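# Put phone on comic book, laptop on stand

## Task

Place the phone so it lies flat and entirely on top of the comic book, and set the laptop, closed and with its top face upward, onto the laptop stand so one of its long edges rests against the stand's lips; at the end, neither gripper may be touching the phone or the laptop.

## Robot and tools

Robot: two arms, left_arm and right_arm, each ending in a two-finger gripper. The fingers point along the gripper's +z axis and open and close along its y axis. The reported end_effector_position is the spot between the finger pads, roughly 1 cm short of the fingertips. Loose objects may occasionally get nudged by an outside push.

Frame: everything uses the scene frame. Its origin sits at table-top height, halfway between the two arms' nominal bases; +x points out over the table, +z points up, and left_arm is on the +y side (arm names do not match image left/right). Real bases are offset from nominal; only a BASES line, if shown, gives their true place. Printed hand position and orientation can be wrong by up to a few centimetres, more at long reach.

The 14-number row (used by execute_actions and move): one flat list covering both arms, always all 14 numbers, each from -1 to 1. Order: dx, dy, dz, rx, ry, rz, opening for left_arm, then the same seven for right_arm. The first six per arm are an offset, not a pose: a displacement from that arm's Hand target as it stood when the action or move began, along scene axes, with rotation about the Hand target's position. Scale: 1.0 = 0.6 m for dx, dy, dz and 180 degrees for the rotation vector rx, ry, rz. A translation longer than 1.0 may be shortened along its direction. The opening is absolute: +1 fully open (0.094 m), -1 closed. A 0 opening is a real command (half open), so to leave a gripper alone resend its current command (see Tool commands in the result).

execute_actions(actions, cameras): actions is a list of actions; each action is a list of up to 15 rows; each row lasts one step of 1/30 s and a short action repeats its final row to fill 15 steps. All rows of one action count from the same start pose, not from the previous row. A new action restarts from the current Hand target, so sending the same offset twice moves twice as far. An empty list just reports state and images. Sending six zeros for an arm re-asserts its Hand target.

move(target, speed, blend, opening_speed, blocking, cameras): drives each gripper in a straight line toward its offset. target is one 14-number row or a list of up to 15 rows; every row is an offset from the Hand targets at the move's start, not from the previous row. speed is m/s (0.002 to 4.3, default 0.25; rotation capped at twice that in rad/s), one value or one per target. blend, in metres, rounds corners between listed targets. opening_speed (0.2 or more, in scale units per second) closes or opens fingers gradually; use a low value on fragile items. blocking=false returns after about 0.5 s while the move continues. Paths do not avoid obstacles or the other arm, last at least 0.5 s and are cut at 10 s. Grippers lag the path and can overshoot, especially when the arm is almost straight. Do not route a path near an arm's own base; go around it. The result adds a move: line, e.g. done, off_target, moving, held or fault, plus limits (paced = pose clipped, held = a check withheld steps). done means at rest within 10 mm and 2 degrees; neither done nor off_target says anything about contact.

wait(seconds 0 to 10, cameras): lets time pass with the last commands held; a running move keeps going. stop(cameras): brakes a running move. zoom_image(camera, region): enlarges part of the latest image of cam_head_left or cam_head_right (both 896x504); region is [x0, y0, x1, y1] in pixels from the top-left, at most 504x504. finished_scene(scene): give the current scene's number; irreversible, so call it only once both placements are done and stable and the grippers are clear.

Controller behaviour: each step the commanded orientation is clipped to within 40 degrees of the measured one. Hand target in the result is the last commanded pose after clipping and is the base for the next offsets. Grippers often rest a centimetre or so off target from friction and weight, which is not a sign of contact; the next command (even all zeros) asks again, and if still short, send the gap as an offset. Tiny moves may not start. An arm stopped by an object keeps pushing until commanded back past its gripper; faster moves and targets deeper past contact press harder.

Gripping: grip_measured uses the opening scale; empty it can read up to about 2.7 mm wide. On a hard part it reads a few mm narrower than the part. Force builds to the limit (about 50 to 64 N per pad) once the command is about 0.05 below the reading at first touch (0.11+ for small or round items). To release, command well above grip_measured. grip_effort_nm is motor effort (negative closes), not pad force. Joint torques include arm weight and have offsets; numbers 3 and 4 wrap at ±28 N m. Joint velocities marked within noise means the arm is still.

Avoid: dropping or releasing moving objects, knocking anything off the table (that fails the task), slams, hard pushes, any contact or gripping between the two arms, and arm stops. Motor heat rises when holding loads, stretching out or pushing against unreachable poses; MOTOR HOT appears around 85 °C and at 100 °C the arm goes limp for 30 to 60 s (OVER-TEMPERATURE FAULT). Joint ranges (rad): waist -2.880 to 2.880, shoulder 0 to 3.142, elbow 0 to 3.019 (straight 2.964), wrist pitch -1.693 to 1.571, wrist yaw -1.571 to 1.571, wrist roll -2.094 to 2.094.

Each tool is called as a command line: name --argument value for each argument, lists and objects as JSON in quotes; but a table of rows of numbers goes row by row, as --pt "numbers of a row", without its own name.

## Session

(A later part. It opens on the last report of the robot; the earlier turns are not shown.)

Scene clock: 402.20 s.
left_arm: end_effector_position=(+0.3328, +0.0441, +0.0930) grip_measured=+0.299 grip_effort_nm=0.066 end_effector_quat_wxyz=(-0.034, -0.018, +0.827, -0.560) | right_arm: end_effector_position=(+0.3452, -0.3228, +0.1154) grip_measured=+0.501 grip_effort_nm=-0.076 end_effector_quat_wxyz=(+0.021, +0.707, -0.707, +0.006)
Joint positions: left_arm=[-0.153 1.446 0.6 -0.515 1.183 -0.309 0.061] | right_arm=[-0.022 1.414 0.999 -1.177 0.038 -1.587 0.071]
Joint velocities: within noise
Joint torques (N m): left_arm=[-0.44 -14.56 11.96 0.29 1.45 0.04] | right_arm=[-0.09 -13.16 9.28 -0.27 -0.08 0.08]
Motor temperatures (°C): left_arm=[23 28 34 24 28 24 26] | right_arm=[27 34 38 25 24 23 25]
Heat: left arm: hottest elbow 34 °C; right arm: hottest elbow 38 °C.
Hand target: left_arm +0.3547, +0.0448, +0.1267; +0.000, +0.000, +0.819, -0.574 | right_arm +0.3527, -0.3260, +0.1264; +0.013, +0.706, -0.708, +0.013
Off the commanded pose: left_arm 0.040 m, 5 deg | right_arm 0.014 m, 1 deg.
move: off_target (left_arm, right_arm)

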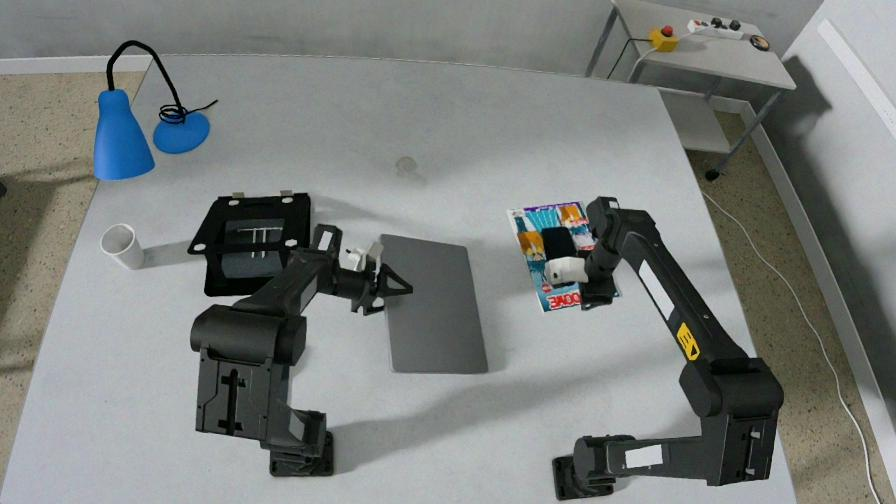

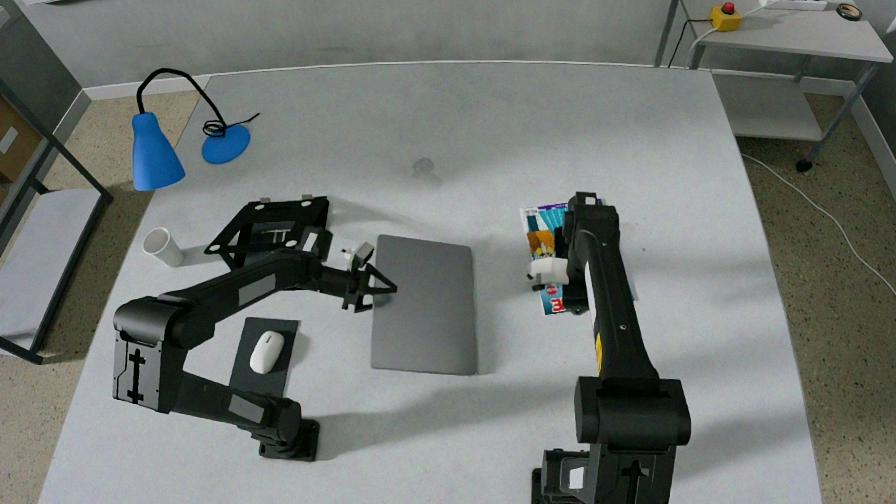

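move --pt "0.0 0.0 -0.12 0.0 0 0 0.3 0 0 0 0 0 0 0.5" --pt "-0.075 0.0 -0.125 0.0 0 0 0.3 0 0 0 0 0 0 0.5" --speed 0.06

zoom_image --camera "cam_head_left" --region '[340, 220, 500, 380]'

zoom_image --camera "cam_head_right" --region '[340, 220, 500, 380]'

Scene clock: 411.27 s.
left_arm: end_effector_position=(+0.3126, +0.0477, +0.0479) grip_measured=+0.299 grip_effort_nm=0.076 end_effector_quat_wxyz=(-0.005, -0.007, +0.820, -0.573) | right_arm: end_effector_position=(+0.3452, -0.3228, +0.1154) grip_measured=+0.501 grip_effort_nm=-0.076 end_effector_quat_wxyz=(+0.021, +0.707, -0.707, +0.006)
Joint positions: left_arm=[-0.146 1.535 0.471 -0.198 1.202 -0.347 0.061] | right_arm=[-0.022 1.414 0.999 -1.177 0.038 -1.587 0.071]
Joint velocities: within noise
Joint torques (N m): left_arm=[-3.08 -12.04 4.86 1.39 0.49 -0.03] | right_arm=[-0.15 -13.16 9.31 -0.29 -0.08 0.09]
Motor temperatures (°C): left_arm=[23 28 34 24 29 24 26] | right_arm=[27 34 37 25 24 23 25]
Heat: left arm: hottest elbow 34 °C; right arm: hottest elbow 37 °C.
Hand target: left_arm +0.3099, +0.0449, +0.0517; +0.000, +0.000, +0.819, -0.574 | right_arm +0.3527, -0.3260, +0.1264; +0.013, +0.706, -0.708, +0.013
Off the commanded pose: left_arm 0.006 m, 1 deg | right_arm 0.014 m, 1 deg.
move: off_target (right_arm)

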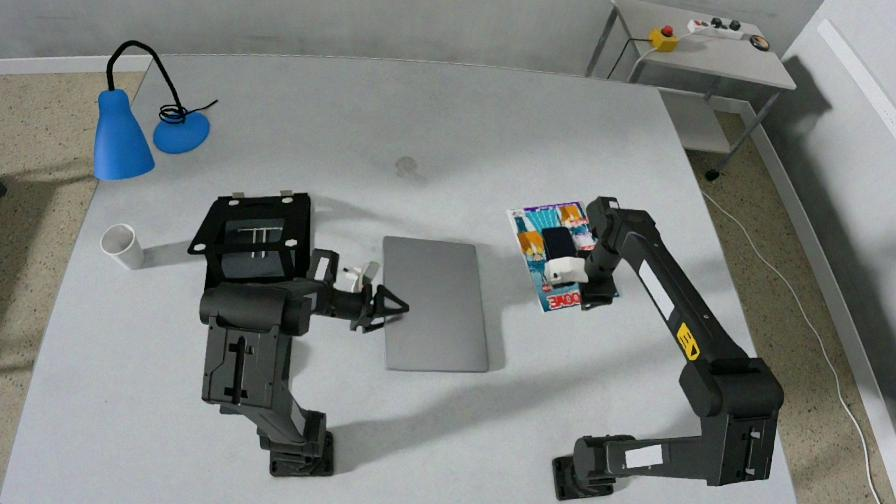

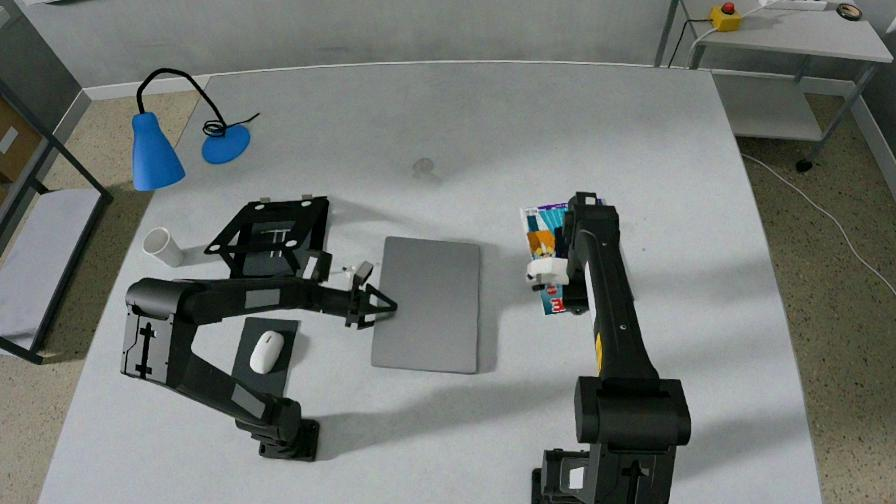

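Scaled by 3.150.

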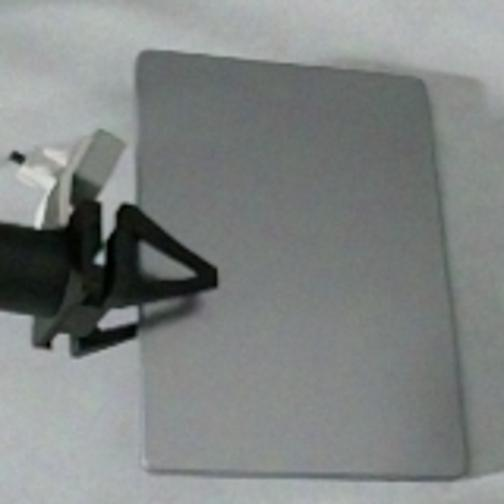

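Scaled by 3.150.

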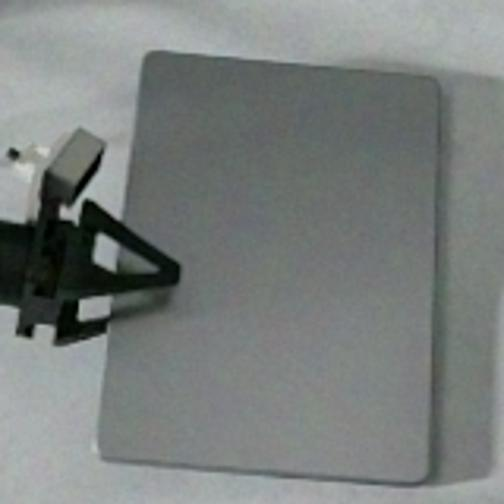

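move --pt "0.08 0.0 0.0 0.0 0 0 0.3 0 0 0 0 0 0 0.5" --pt "0.08 0.0 0.06 0.0 0 0 0.3 0 0 0 0 0 0 0.5" --speed 0.06

zoom_image --camera "cam_head_left" --region '[340, 220, 500, 380]'

zoom_image --camera "cam_head_right" --region '[340, 220, 500, 380]'

Scene clock: 423.80 s.
left_arm: end_effector_position=(+0.3319, +0.0461, +0.0605) grip_measured=+0.299 grip_effort_nm=0.066 end_effector_quat_wxyz=(-0.029, -0.017, +0.825, -0.564) | right_arm: end_effector_position=(+0.3452, -0.3228, +0.1154) grip_measured=+0.501 grip_effort_nm=-0.076 end_effector_quat_wxyz=(+0.021, +0.707, -0.707, +0.006)
Joint positions: left_arm=[-0.146 1.54 0.564 -0.376 1.191 -0.307 0.061] | right_arm=[-0.022 1.414 0.999 -1.177 0.038 -1.587 0.071]
Joint velocities: within noise
Joint torques (N m): left_arm=[-0.91 -12.81 11.44 0.1 1.09 0.06] | right_arm=[-0.15 -13.1 9.31 -0.29 -0.07 0.09]
Motor temperatures (°C): left_arm=[23 28 33 24 28 24 26] | right_arm=[27 34 37 25 24 23 25]
Heat: left arm: hottest elbow 33 °C; right arm: hottest elbow 37 °C.
Hand target: left_arm +0.3578, +0.0449, +0.0877; +0.000, +0.000, +0.819, -0.574 | right_arm +0.3527, -0.3260, +0.1264; +0.013, +0.706, -0.708, +0.013
Off the commanded pose: left_arm 0.038 m, 4 deg | right_arm 0.014 m, 1 deg.
move: off_target (left_arm, right_arm)

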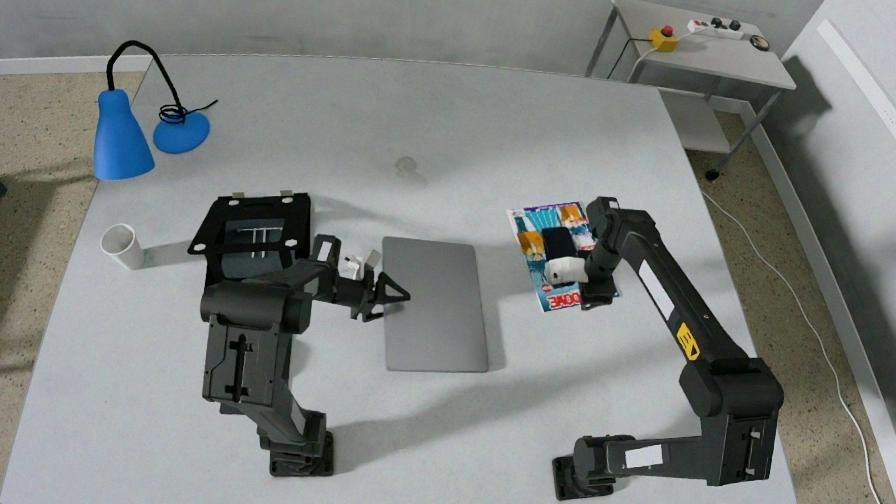

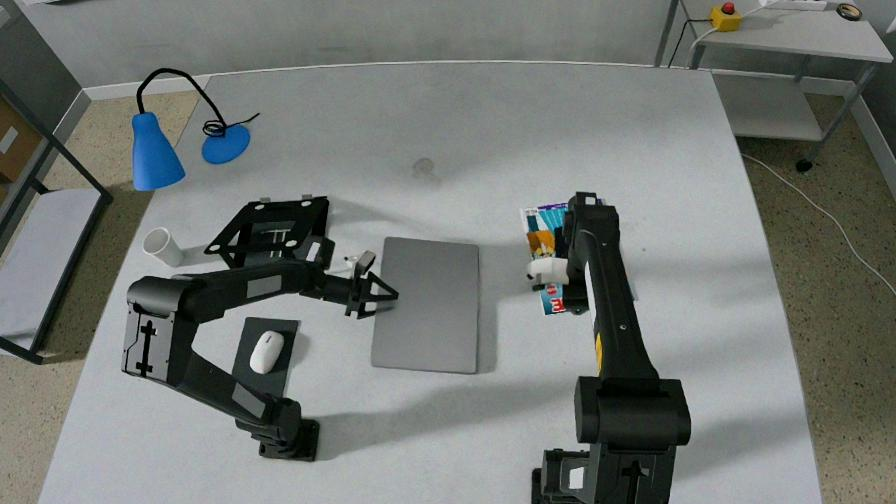

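Scaled by 3.150.

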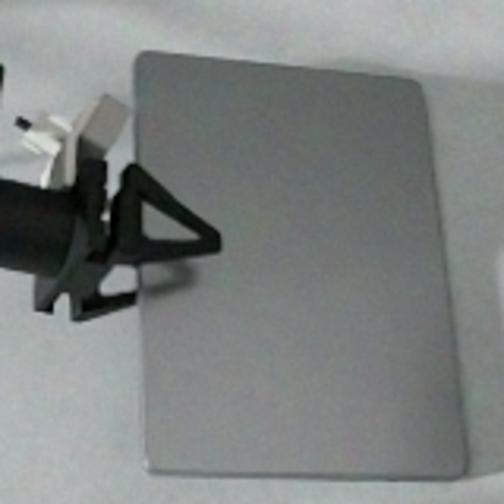

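Scaled by 3.150.

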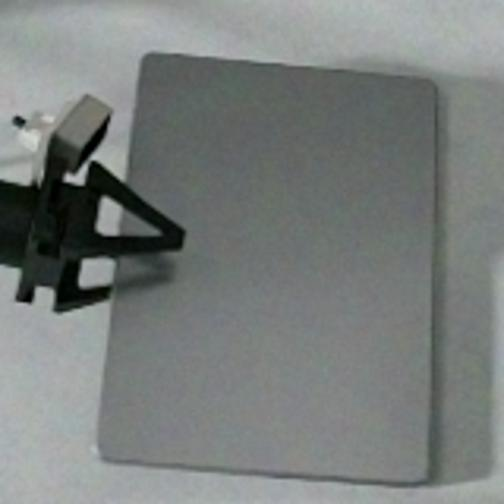

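move --pt "0.05 0.0 -0.05 0.0 0 0 0.3 0 0 0 0 0 0 0.5" --pt "0.05 0.0 0.02 0.0 0 0 0.3 0 0 0 0 0 0 0.5" --speed 0.06

zoom_image --camera "cam_head_left" --region '[340, 220, 500, 380]'

Scene clock: 429.17 s.
left_arm: end_effector_position=(+0.3567, +0.0450, +0.0634) grip_measured=+0.299 grip_effort_nm=0.071 end_effector_quat_wxyz=(-0.039, -0.021, +0.826, -0.562) | right_arm: end_effector_position=(+0.3452, -0.3228, +0.1154) grip_measured=+0.501 grip_effort_nm=-0.076 end_effector_quat_wxyz=(+0.021, +0.707, -0.707, +0.006)
Joint positions: left_arm=[-0.141 1.591 0.651 -0.46 1.19 -0.279 0.061] | right_arm=[-0.022 1.414 0.999 -1.177 0.038 -1.587 0.071]
Joint velocities: within noise
Joint torques (N m): left_arm=[-0.5 -16.03 12.29 -0.08 1.26 0] | right_arm=[-0.21 -13.16 9.31 -0.31 -0.09 0.09]
Motor temperatures (°C): left_arm=[23 28 34 24 29 24 26] | right_arm=[27 34 37 25 24 23 25]
Heat: left arm: hottest elbow 34 °C; right arm: hottest elbow 37 °C.
Hand target: left_arm +0.3878, +0.0448, +0.0997; +0.000, +0.001, +0.819, -0.574 | right_arm +0.3527, -0.3260, +0.1264; +0.013, +0.706, -0.708, +0.013
Off the commanded pose: left_arm 0.048 m, 5 deg | right_arm 0.014 m, 1 deg.
move: off_target (left_arm, right_arm)

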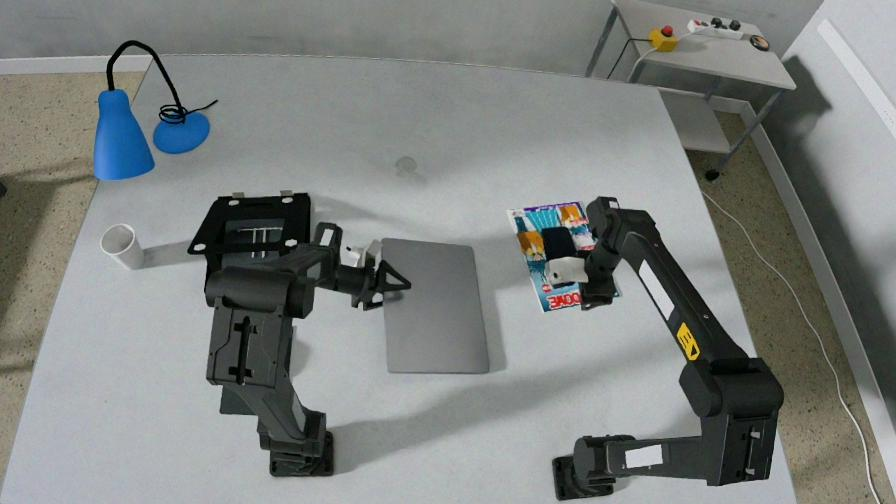

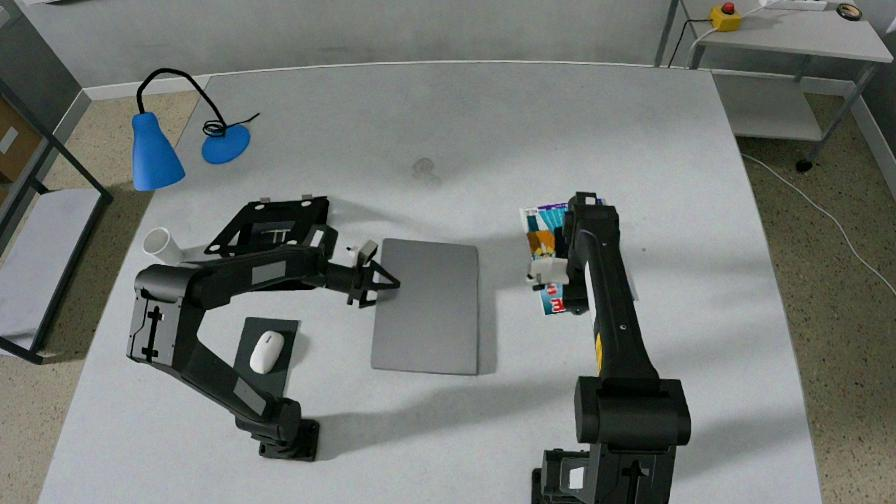

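Scaled by 3.150.

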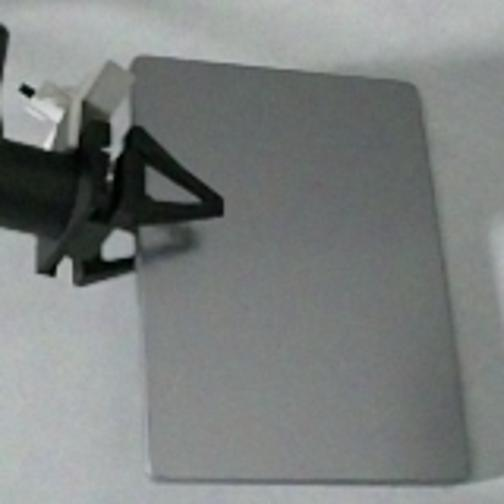

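move --pt "-0.01 0.0 0.06 0.0 0 0 0.3 0 0 0 0 0 0 0.5" --speed 0.05

zoom_image --camera "cam_head_left" --region '[340, 220, 500, 380]'

zoom_image --camera "cam_head_right" --region '[340, 220, 500, 380]'

Scene clock: 433.80 s.
left_arm: end_effector_position=(+0.3466, +0.0464, +0.0924) grip_measured=+0.299 grip_effort_nm=0.071 end_effector_quat_wxyz=(-0.044, -0.025, +0.827, -0.559) | right_arm: end_effector_position=(+0.3452, -0.3228, +0.1154) grip_measured=+0.501 grip_effort_nm=-0.076 end_effector_quat_wxyz=(+0.021, +0.707, -0.707, +0.006)
Joint positions: left_arm=[-0.141 1.491 0.651 -0.574 1.187 -0.278 0.061] | right_arm=[-0.022 1.414 0.999 -1.177 0.038 -1.587 0.071]
Joint velocities: within noise
Joint torques (N m): left_arm=[-0.03 -15.09 14.61 -0.05 1.35 -0.03] | right_arm=[-0.15 -13.1 9.29 -0.27 -0.07 0.08]
Motor temperatures (°C): left_arm=[23 28 34 24 29 24 26] | right_arm=[27 34 37 25 24 23 25]
Heat: left arm: hottest elbow 34 °C; right arm: hottest elbow 37 °C.
Hand target: left_arm +0.3818, +0.0448, +0.1357; +0.000, +0.001, +0.819, -0.574 | right_arm +0.3527, -0.3260, +0.1264; +0.013, +0.706, -0.708, +0.013
Off the commanded pose: left_arm 0.056 m, 6 deg | right_arm 0.014 m, 1 deg.
move: off_target (left_arm, right_arm)

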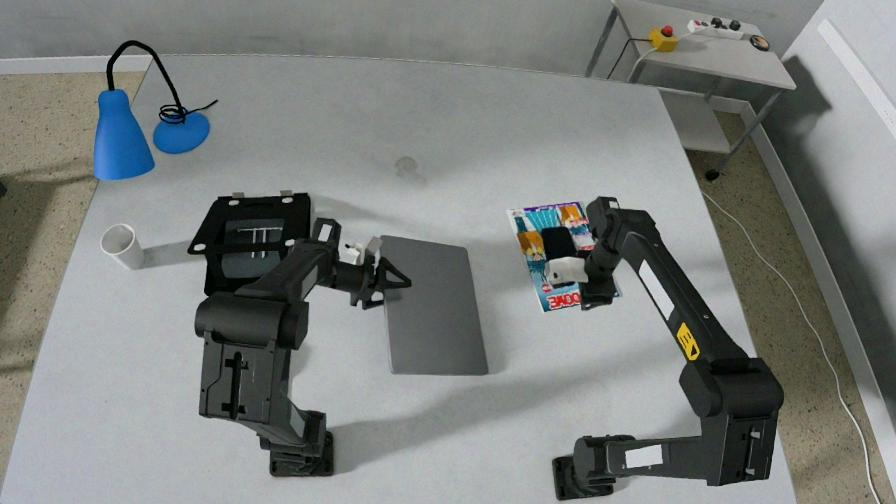

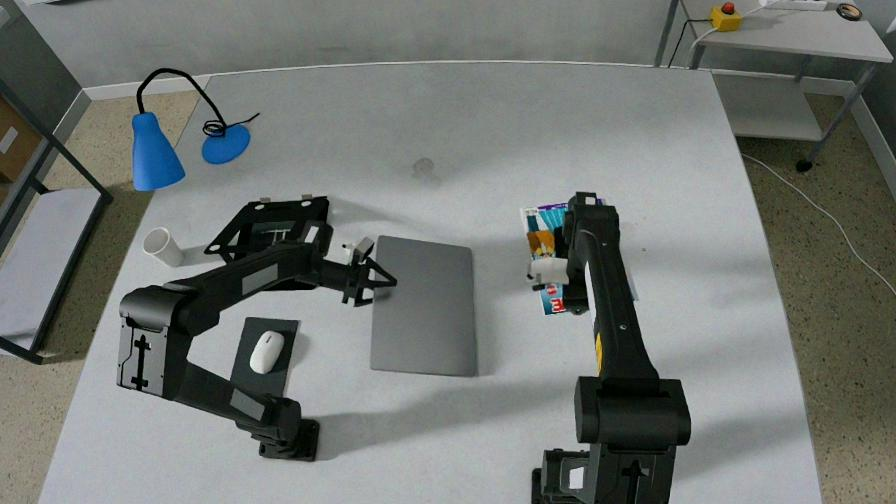

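Scaled by 3.150.

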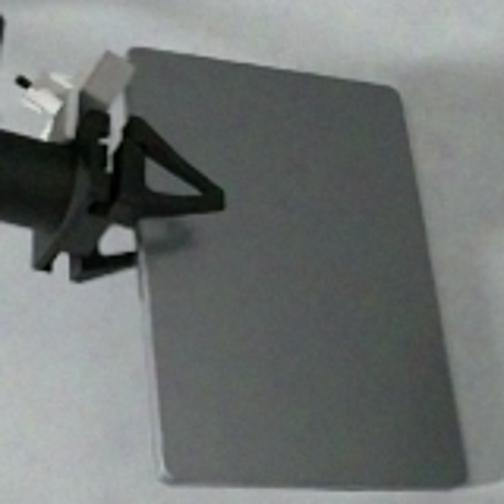

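Scaled by 3.150.

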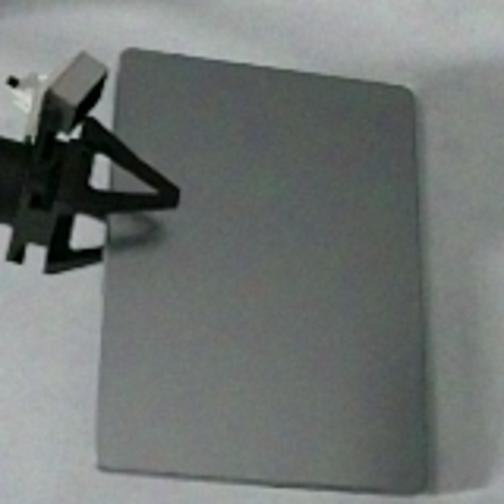

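move --pt "0.0 0.0 0.0 0.0 0 0 -0.75 0 0 0 0 0 0 0.5" --speed 0.05 --opening_speed 0.25

zoom_image --camera "cam_head_left" --region '[340, 220, 500, 380]'

zoom_image --camera "cam_head_right" --region '[340, 220, 500, 380]'

Scene clock: 442.07 s.
left_arm: end_effector_position=(+0.3458, +0.0478, +0.0899) grip_measured=-0.623 grip_effort_nm=-0.999 end_effector_quat_wxyz=(-0.035, -0.013, +0.833, -0.551) | right_arm: end_effector_position=(+0.3452, -0.3228, +0.1154) grip_measured=+0.501 grip_effort_nm=-0.081 end_effector_quat_wxyz=(+0.021, +0.707, -0.707, +0.006)
Joint positions: left_arm=[-0.141 1.488 0.651 -0.585 1.166 -0.241 0.018] | right_arm=[-0.022 1.414 0.999 -1.177 0.038 -1.587 0.071]
Joint velocities: within noise
Joint torques (N m): left_arm=[-0.56 -14.74 15.04 0.01 2.23 -0.3] | right_arm=[-0.03 -13.1 9.32 -0.28 -0.07 0.09]
Motor temperatures (°C): left_arm=[23 28 36 24 30 24 26] | right_arm=[27 34 37 25 24 23 25]
Heat: left arm: hottest elbow 36 °C; right arm: hottest elbow 37 °C.
Hand target: left_arm +0.3818, +0.0448, +0.1358; +0.000, +0.001, +0.819, -0.574 | right_arm +0.3527, -0.3260, +0.1264; +0.013, +0.706, -0.708, +0.013
Off the commanded pose: left_arm 0.058 m, 5 deg | right_arm 0.014 m, 1 deg.
move: off_target (left_arm, right_arm)

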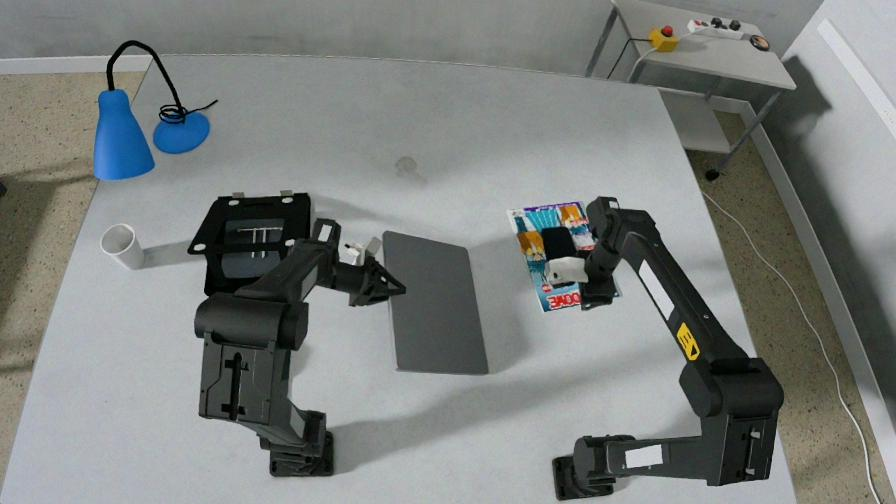

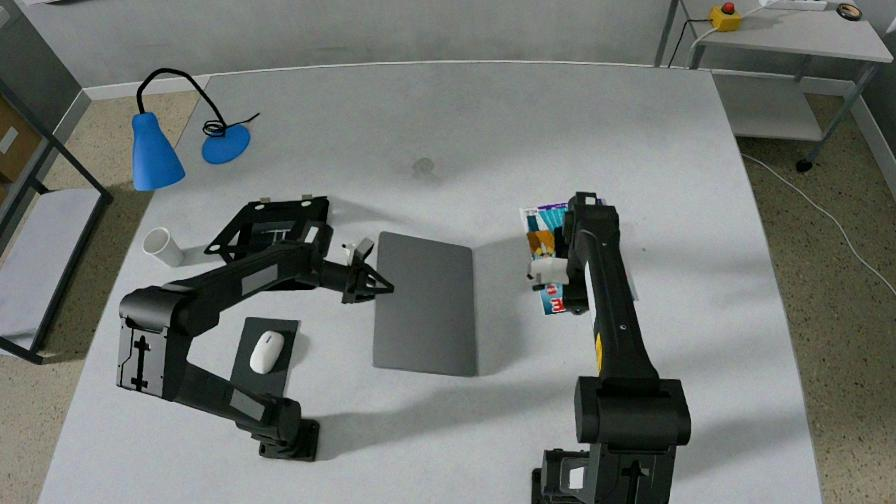

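Scaled by 3.150.

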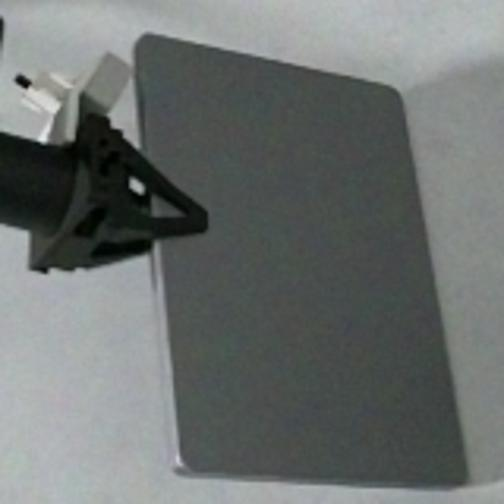

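Scaled by 3.150.

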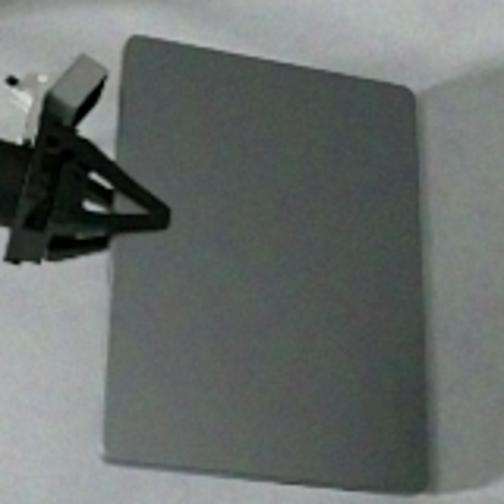

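move --pt "-0.02 0.03 0.12 0.0 0 0 -0.9 0 0 0 0 0 0 0.5" --speed 0.08 --opening_speed 0.3

zoom_image --camera "cam_head_left" --region '[300, 200, 520, 400]'

zoom_image --camera "cam_head_right" --region '[300, 200, 520, 400]'

Scene clock: 447.63 s.
left_arm: end_effector_position=(+0.3214, +0.0673, +0.1337) grip_measured=-0.624 grip_effort_nm=-1.009 end_effector_quat_wxyz=(-0.071, -0.041, +0.841, -0.535) | right_arm: end_effector_position=(+0.3452, -0.3228, +0.1154) grip_measured=+0.501 grip_effort_nm=-0.076 end_effector_quat_wxyz=(+0.021, +0.707, -0.707, +0.006)
Joint positions: left_arm=[-0.092 1.355 0.69 -0.949 1.139 -0.134 0.018] | right_arm=[-0.022 1.414 0.999 -1.177 0.038 -1.587 0.071]
Joint velocities: within noise
Joint torques (N m): left_arm=[-0.73 -15.56 19.56 -0.31 3.56 0.09] | right_arm=[-0.15 -13.1 9.32 -0.29 -0.08 0.09]
Motor temperatures (°C): left_arm=[23 28 37 24 33 24 27] | right_arm=[27 34 37 25 24 23 25]
Heat: left arm: hottest elbow 37 °C; right arm: hottest elbow 37 °C.
Hand target: left_arm +0.3698, +0.0628, +0.2078; +0.001, +0.001, +0.819, -0.574 | right_arm +0.3527, -0.3260, +0.1264; +0.013, +0.706, -0.708, +0.013
Off the commanded pose: left_arm 0.089 m, 11 deg | right_arm 0.014 m, 1 deg.
move: off_target (left_arm, right_arm)

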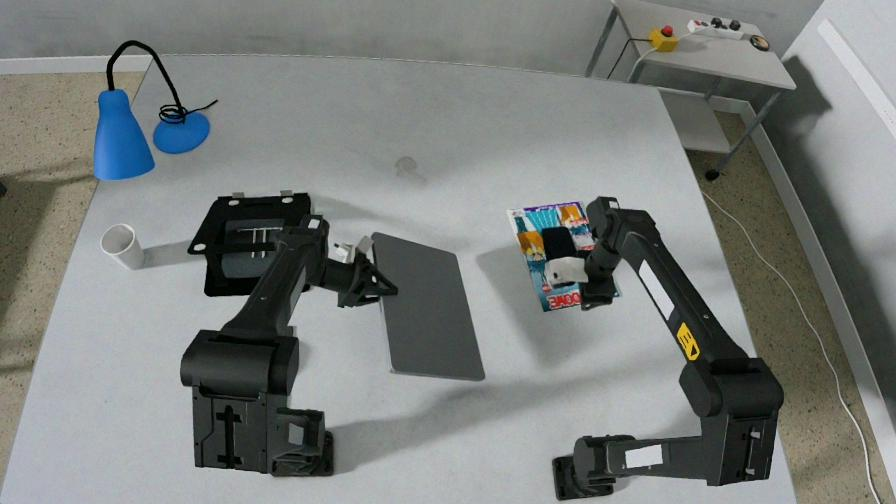

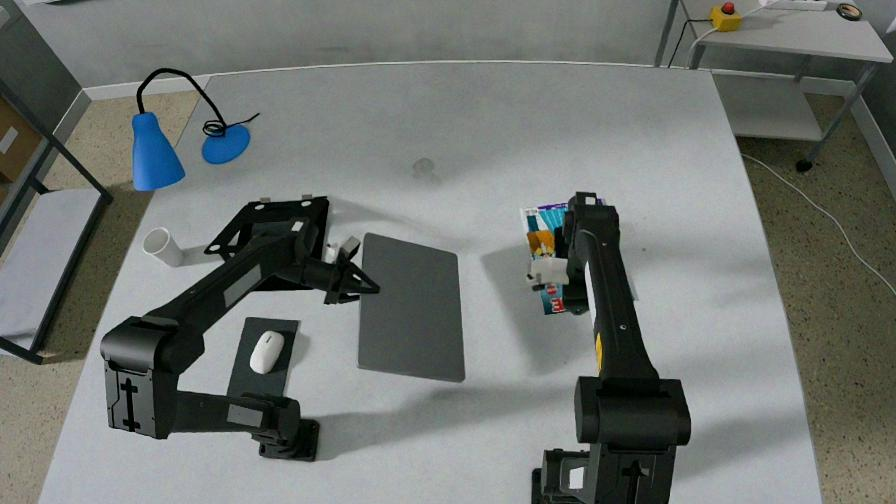

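Scaled by 2.291.

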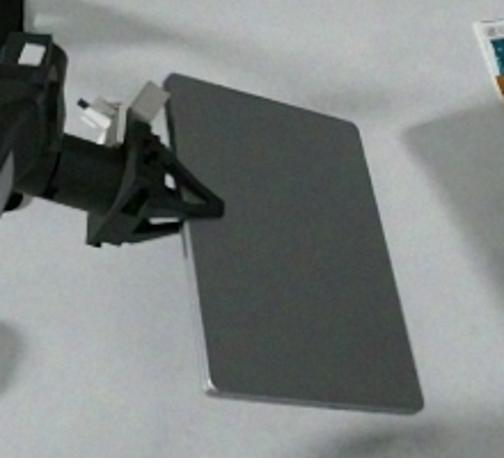

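Scaled by 2.291.

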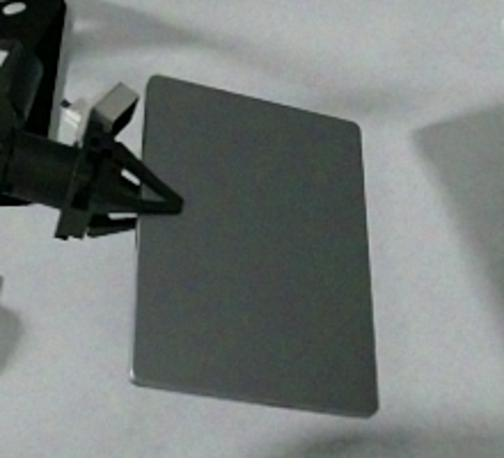

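move --pt "0.0 0.2 0.15 0.0 0 0 -0.9 0 0 0 0 0 0 0.5" --pt "0.0 0.35 0.22 0.0 0 0.25 -0.9 0 0 0 0 0 0 0.5" --speed 0.12 --blend '[0.03,0]'

Scene clock: 461.70 s.
left_arm: end_effector_position=(+0.3682, +0.2735, +0.2847) grip_measured=-0.623 grip_effort_nm=-1.009 end_effector_quat_wxyz=(+0.158, -0.356, +0.767, -0.510) | right_arm: end_effector_position=(+0.3452, -0.3228, +0.1154) grip_measured=+0.501 grip_effort_nm=-0.071 end_effector_quat_wxyz=(+0.021, +0.707, -0.707, +0.006)
Joint positions: left_arm=[0.532 0.994 0.844 -1.071 1.096 -0.525 0.018] | right_arm=[-0.022 1.414 0.999 -1.177 0.038 -1.587 0.071]
Joint velocities: within noise
Joint torques (N m): left_arm=[-0.62 -12.4 15.2 2.14 3.12 -0.05] | right_arm=[-0.21 -13.1 9.31 -0.28 -0.08 0.09]
Motor temperatures (°C): left_arm=[23 29 41 24 42 24 27] | right_arm=[27 34 37 25 24 23 25]
Heat: left arm: hottest wrist yaw 42 °C; right arm: hottest elbow 37 °C.
Hand target: left_arm +0.3699, +0.2729, +0.3397; +0.220, -0.313, +0.757, -0.530 | right_arm +0.3527, -0.3260, +0.1264; +0.013, +0.706, -0.708, +0.013
Off the commanded pose: left_arm 0.055 m, 9 deg | right_arm 0.014 m, 1 deg.
move: off_target (left_arm, right_arm)

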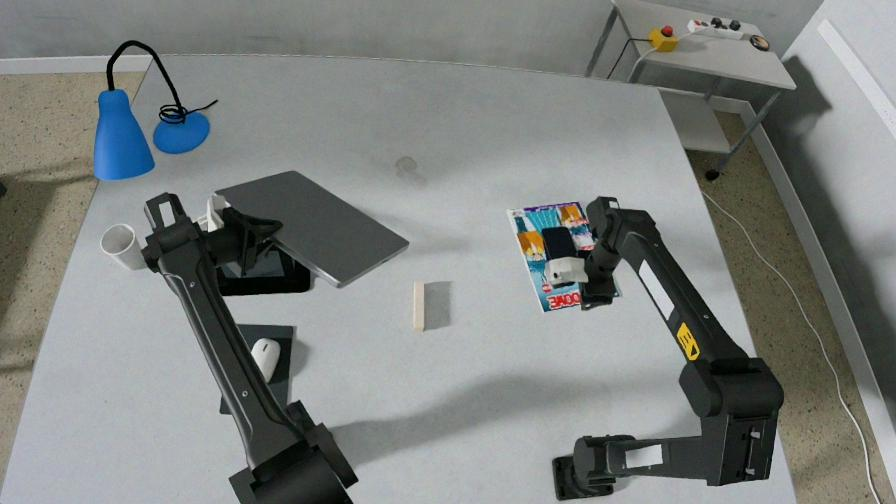

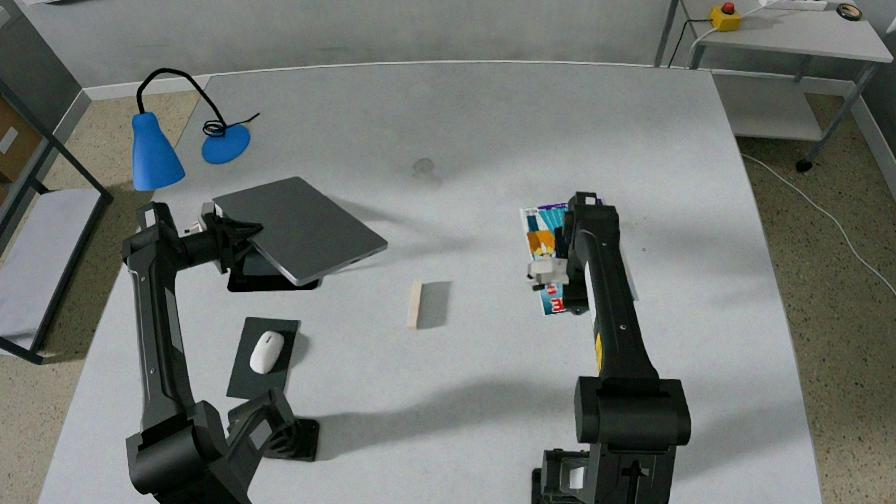

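move --pt "0.05 0.2 0.05 0.0 0 0.25 -0.9 0 0 0 0 0 0 0.5" --speed 0.12

zoom_image --camera "cam_head_left" --region '[120, 110, 400, 320]'

zoom_image --camera "cam_head_right" --region '[120, 110, 400, 320]'

Scene clock: 468.77 s.
left_arm: end_effector_position=(+0.3865, +0.3890, +0.2763) grip_measured=-0.623 grip_effort_nm=-1.004 end_effector_quat_wxyz=(-0.302, +0.649, -0.591, +0.371) | right_arm: end_effector_position=(+0.3452, -0.3228, +0.1154) grip_measured=+0.501 grip_effort_nm=-0.076 end_effector_quat_wxyz=(+0.021, +0.707, -0.707, +0.006)
Joint positions: left_arm=[0.603 0.858 0.741 -0.579 0.561 -1.302 0.018] | right_arm=[-0.022 1.414 0.999 -1.177 0.038 -1.587 0.071]
Joint velocities: within noise
Joint torques (N m): left_arm=[-1.38 -12.98 18.19 5.5 1.28 -0.09] | right_arm=[-0.15 -13.04 9.31 -0.29 -0.07 0.08]
Motor temperatures (°C): left_arm=[23 29 40 24 43 24 28] | right_arm=[27 34 37 25 24 23 25]
Heat: left arm: hottest wrist yaw 43 °C; right arm: hottest elbow 37 °C.
Hand target: left_arm +0.3999, +0.3928, +0.3698; -0.406, +0.579, -0.580, +0.405 | right_arm +0.3527, -0.3260, +0.1264; +0.013, +0.706, -0.708, +0.013
Off the commanded pose: left_arm 0.094 m, 15 deg | right_arm 0.014 m, 1 deg.
move: off_target (left_arm, right_arm)

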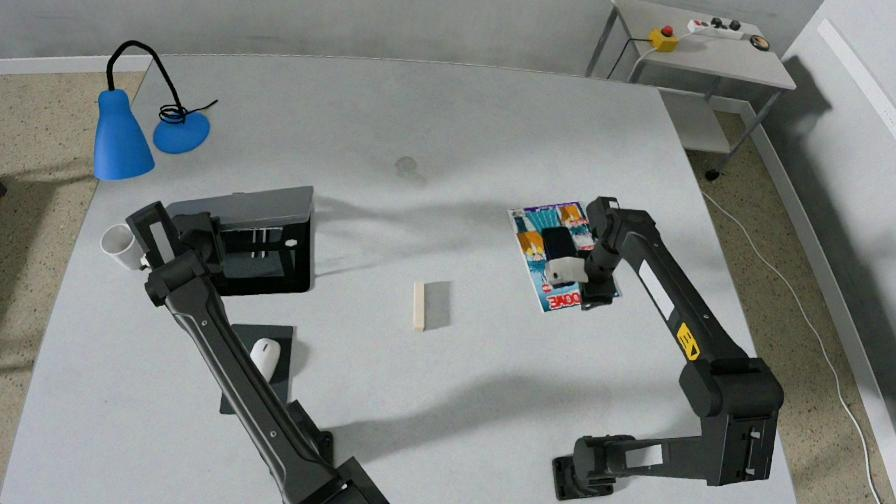

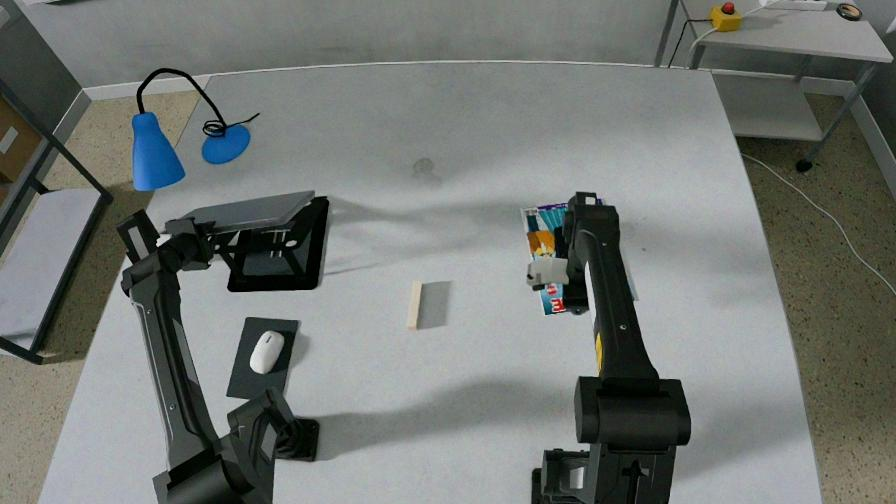

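Scaled by 1.800.

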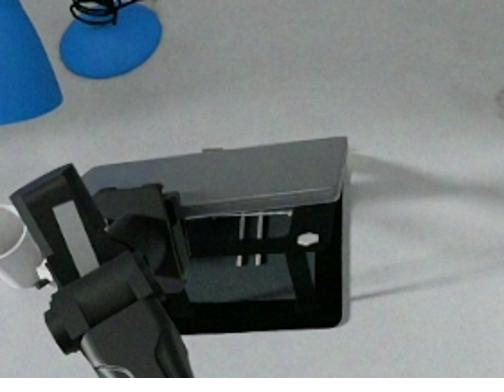

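Scaled by 1.800.

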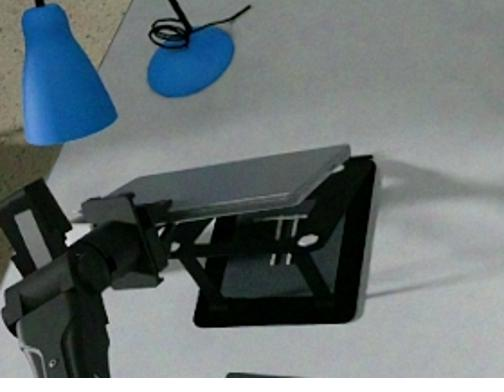

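move --pt "0.13 0.0 0.02 0.05 -0.06 0.0 -0.9 0 0 0 0 0 0 0.5" --speed 0.1

zoom_image --camera "cam_head_left" --region '[120, 110, 400, 320]'

zoom_image --camera "cam_head_right" --region '[120, 110, 400, 320]'

Scene clock: 482.30 s.
left_arm: end_effector_position=(+0.4561, +0.3933, +0.2743) grip_measured=-0.623 grip_effort_nm=-1.009 end_effector_quat_wxyz=(-0.400, +0.588, -0.597, +0.370) | right_arm: end_effector_position=(+0.3452, -0.3228, +0.1154) grip_measured=+0.501 grip_effort_nm=-0.071 end_effector_quat_wxyz=(+0.021, +0.707, -0.707, +0.006)
Joint positions: left_arm=[0.47 0.995 0.708 -0.173 0.424 -1.323 0.018] | right_arm=[-0.022 1.414 0.999 -1.177 0.038 -1.587 0.071]
Joint velocities: within noise
Joint torques (N m): left_arm=[-2.2 -13.68 18.7 6.71 0.73 -0.04] | right_arm=[-0.15 -13.1 9.29 -0.28 -0.08 0.09]
Motor temperatures (°C): left_arm=[23 29 43 25 38 24 28] | right_arm=[27 34 37 25 24 23 25]
Heat: left arm: hottest elbow 43 °C; right arm: hottest elbow 37 °C.
Hand target: left_arm +0.4779, +0.3928, +0.3816; -0.503, +0.505, -0.569, +0.411 | right_arm +0.3527, -0.3260, +0.1264; +0.013, +0.706, -0.708, +0.013
Off the commanded pose: left_arm 0.110 m, 16 deg | right_arm 0.014 m, 1 deg.
move: off_target (left_arm, right_arm)

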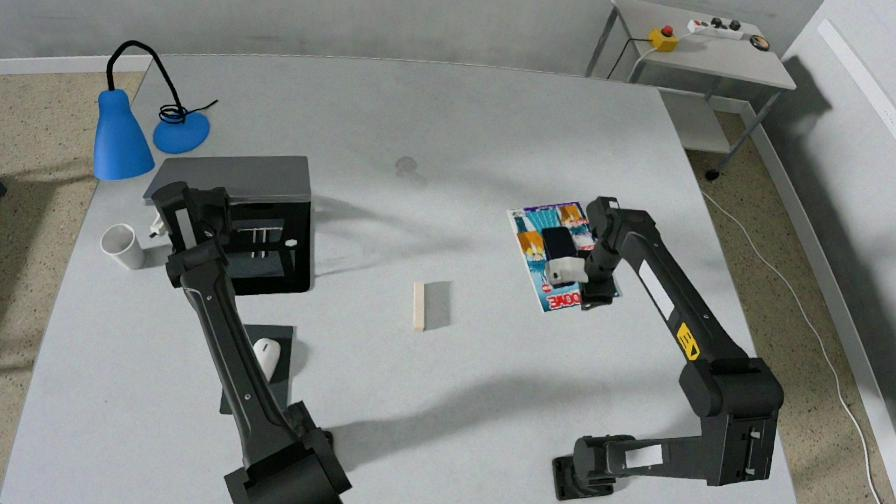

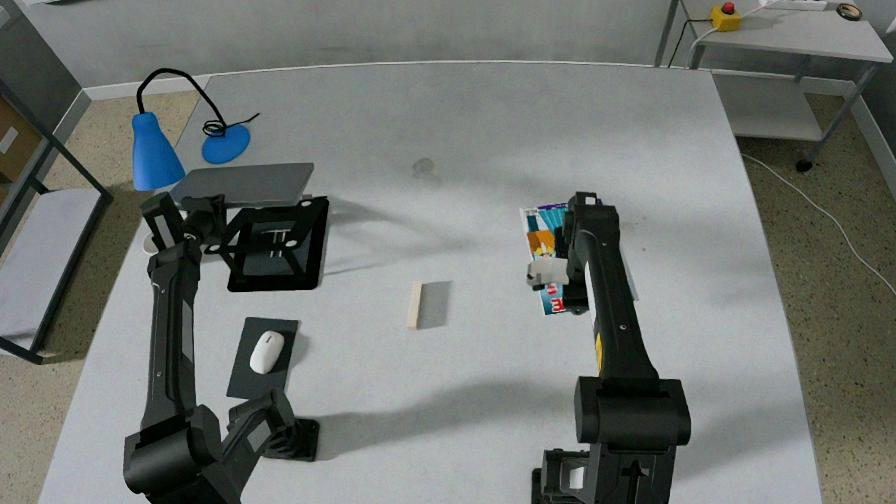

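Scaled by 1.800.

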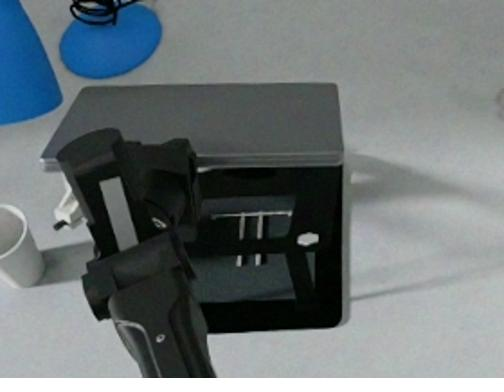

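Scaled by 1.800.

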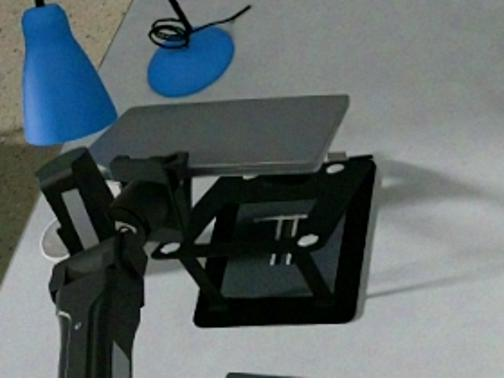

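move --pt "-0.025 0.0 -0.15 0.01 0.01 0.0 -0.9 0 0 0 0 0 0 0.5" --speed 0.08

zoom_image --camera "cam_head_left" --region '[120, 110, 400, 320]'

zoom_image --camera "cam_head_right" --region '[120, 110, 400, 320]'

Scene clock: 489.50 s.
left_arm: end_effector_position=(+0.4348, +0.3817, +0.1905) grip_measured=-0.623 grip_effort_nm=-1.009 end_effector_quat_wxyz=(-0.395, +0.584, -0.611, +0.359) | right_arm: end_effector_position=(+0.3452, -0.3228, +0.1154) grip_measured=+0.501 grip_effort_nm=-0.081 end_effector_quat_wxyz=(+0.021, +0.707, -0.707, +0.006)
Joint positions: left_arm=[0.47 1.037 0.511 0.034 0.424 -1.284 0.018] | right_arm=[-0.022 1.414 0.999 -1.177 0.038 -1.587 0.071]
Joint velocities: within noise
Joint torques (N m): left_arm=[-1.2 -13.74 17.31 6.53 0.81 0.1] | right_arm=[-0.09 -13.16 9.29 -0.28 -0.07 0.09]
Motor temperatures (°C): left_arm=[23 29 44 25 36 24 28] | right_arm=[27 34 37 25 24 23 25]
Heat: left arm: hottest elbow 44 °C; right arm: hottest elbow 37 °C.
Hand target: left_arm +0.4629, +0.3928, +0.2918; -0.502, +0.503, -0.583, +0.394 | right_arm +0.3527, -0.3260, +0.1264; +0.013, +0.706, -0.708, +0.013
Off the commanded pose: left_arm 0.106 m, 16 deg | right_arm 0.014 m, 1 deg.
move: off_target (left_arm, right_arm)

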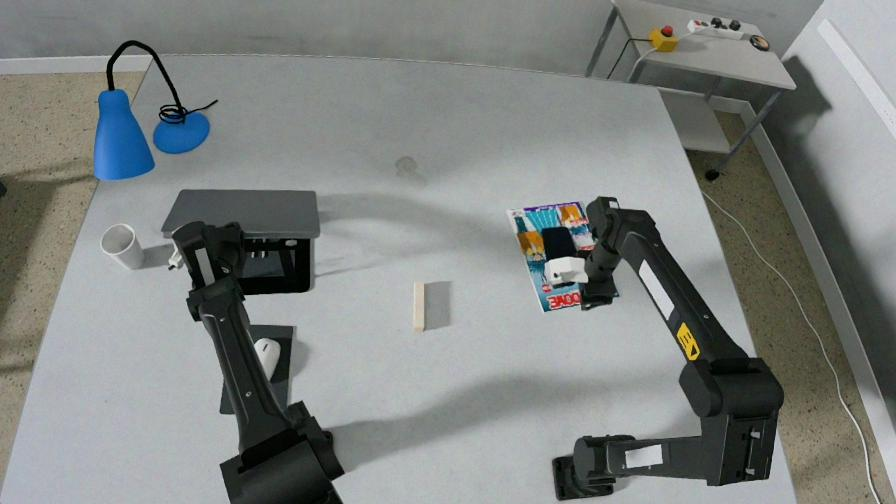

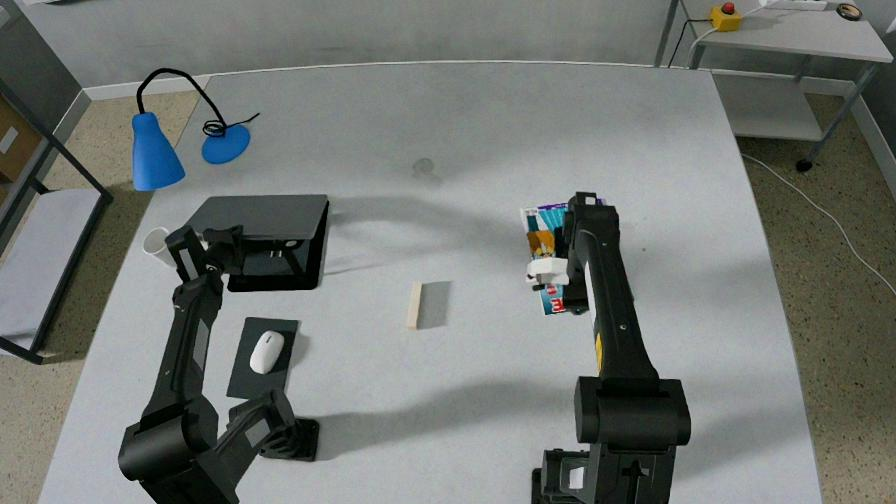

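Scaled by 1.800.

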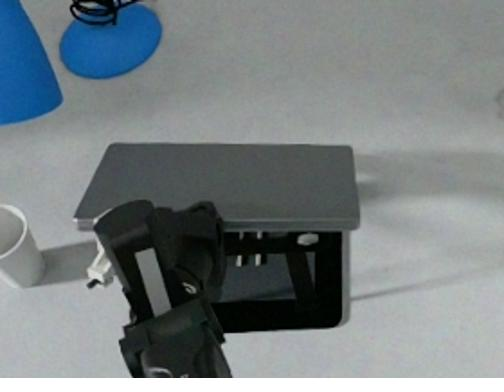

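Scaled by 1.800.

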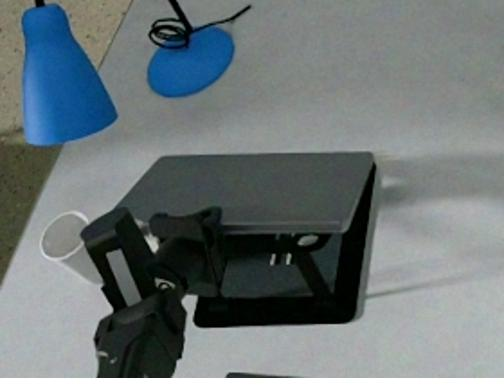

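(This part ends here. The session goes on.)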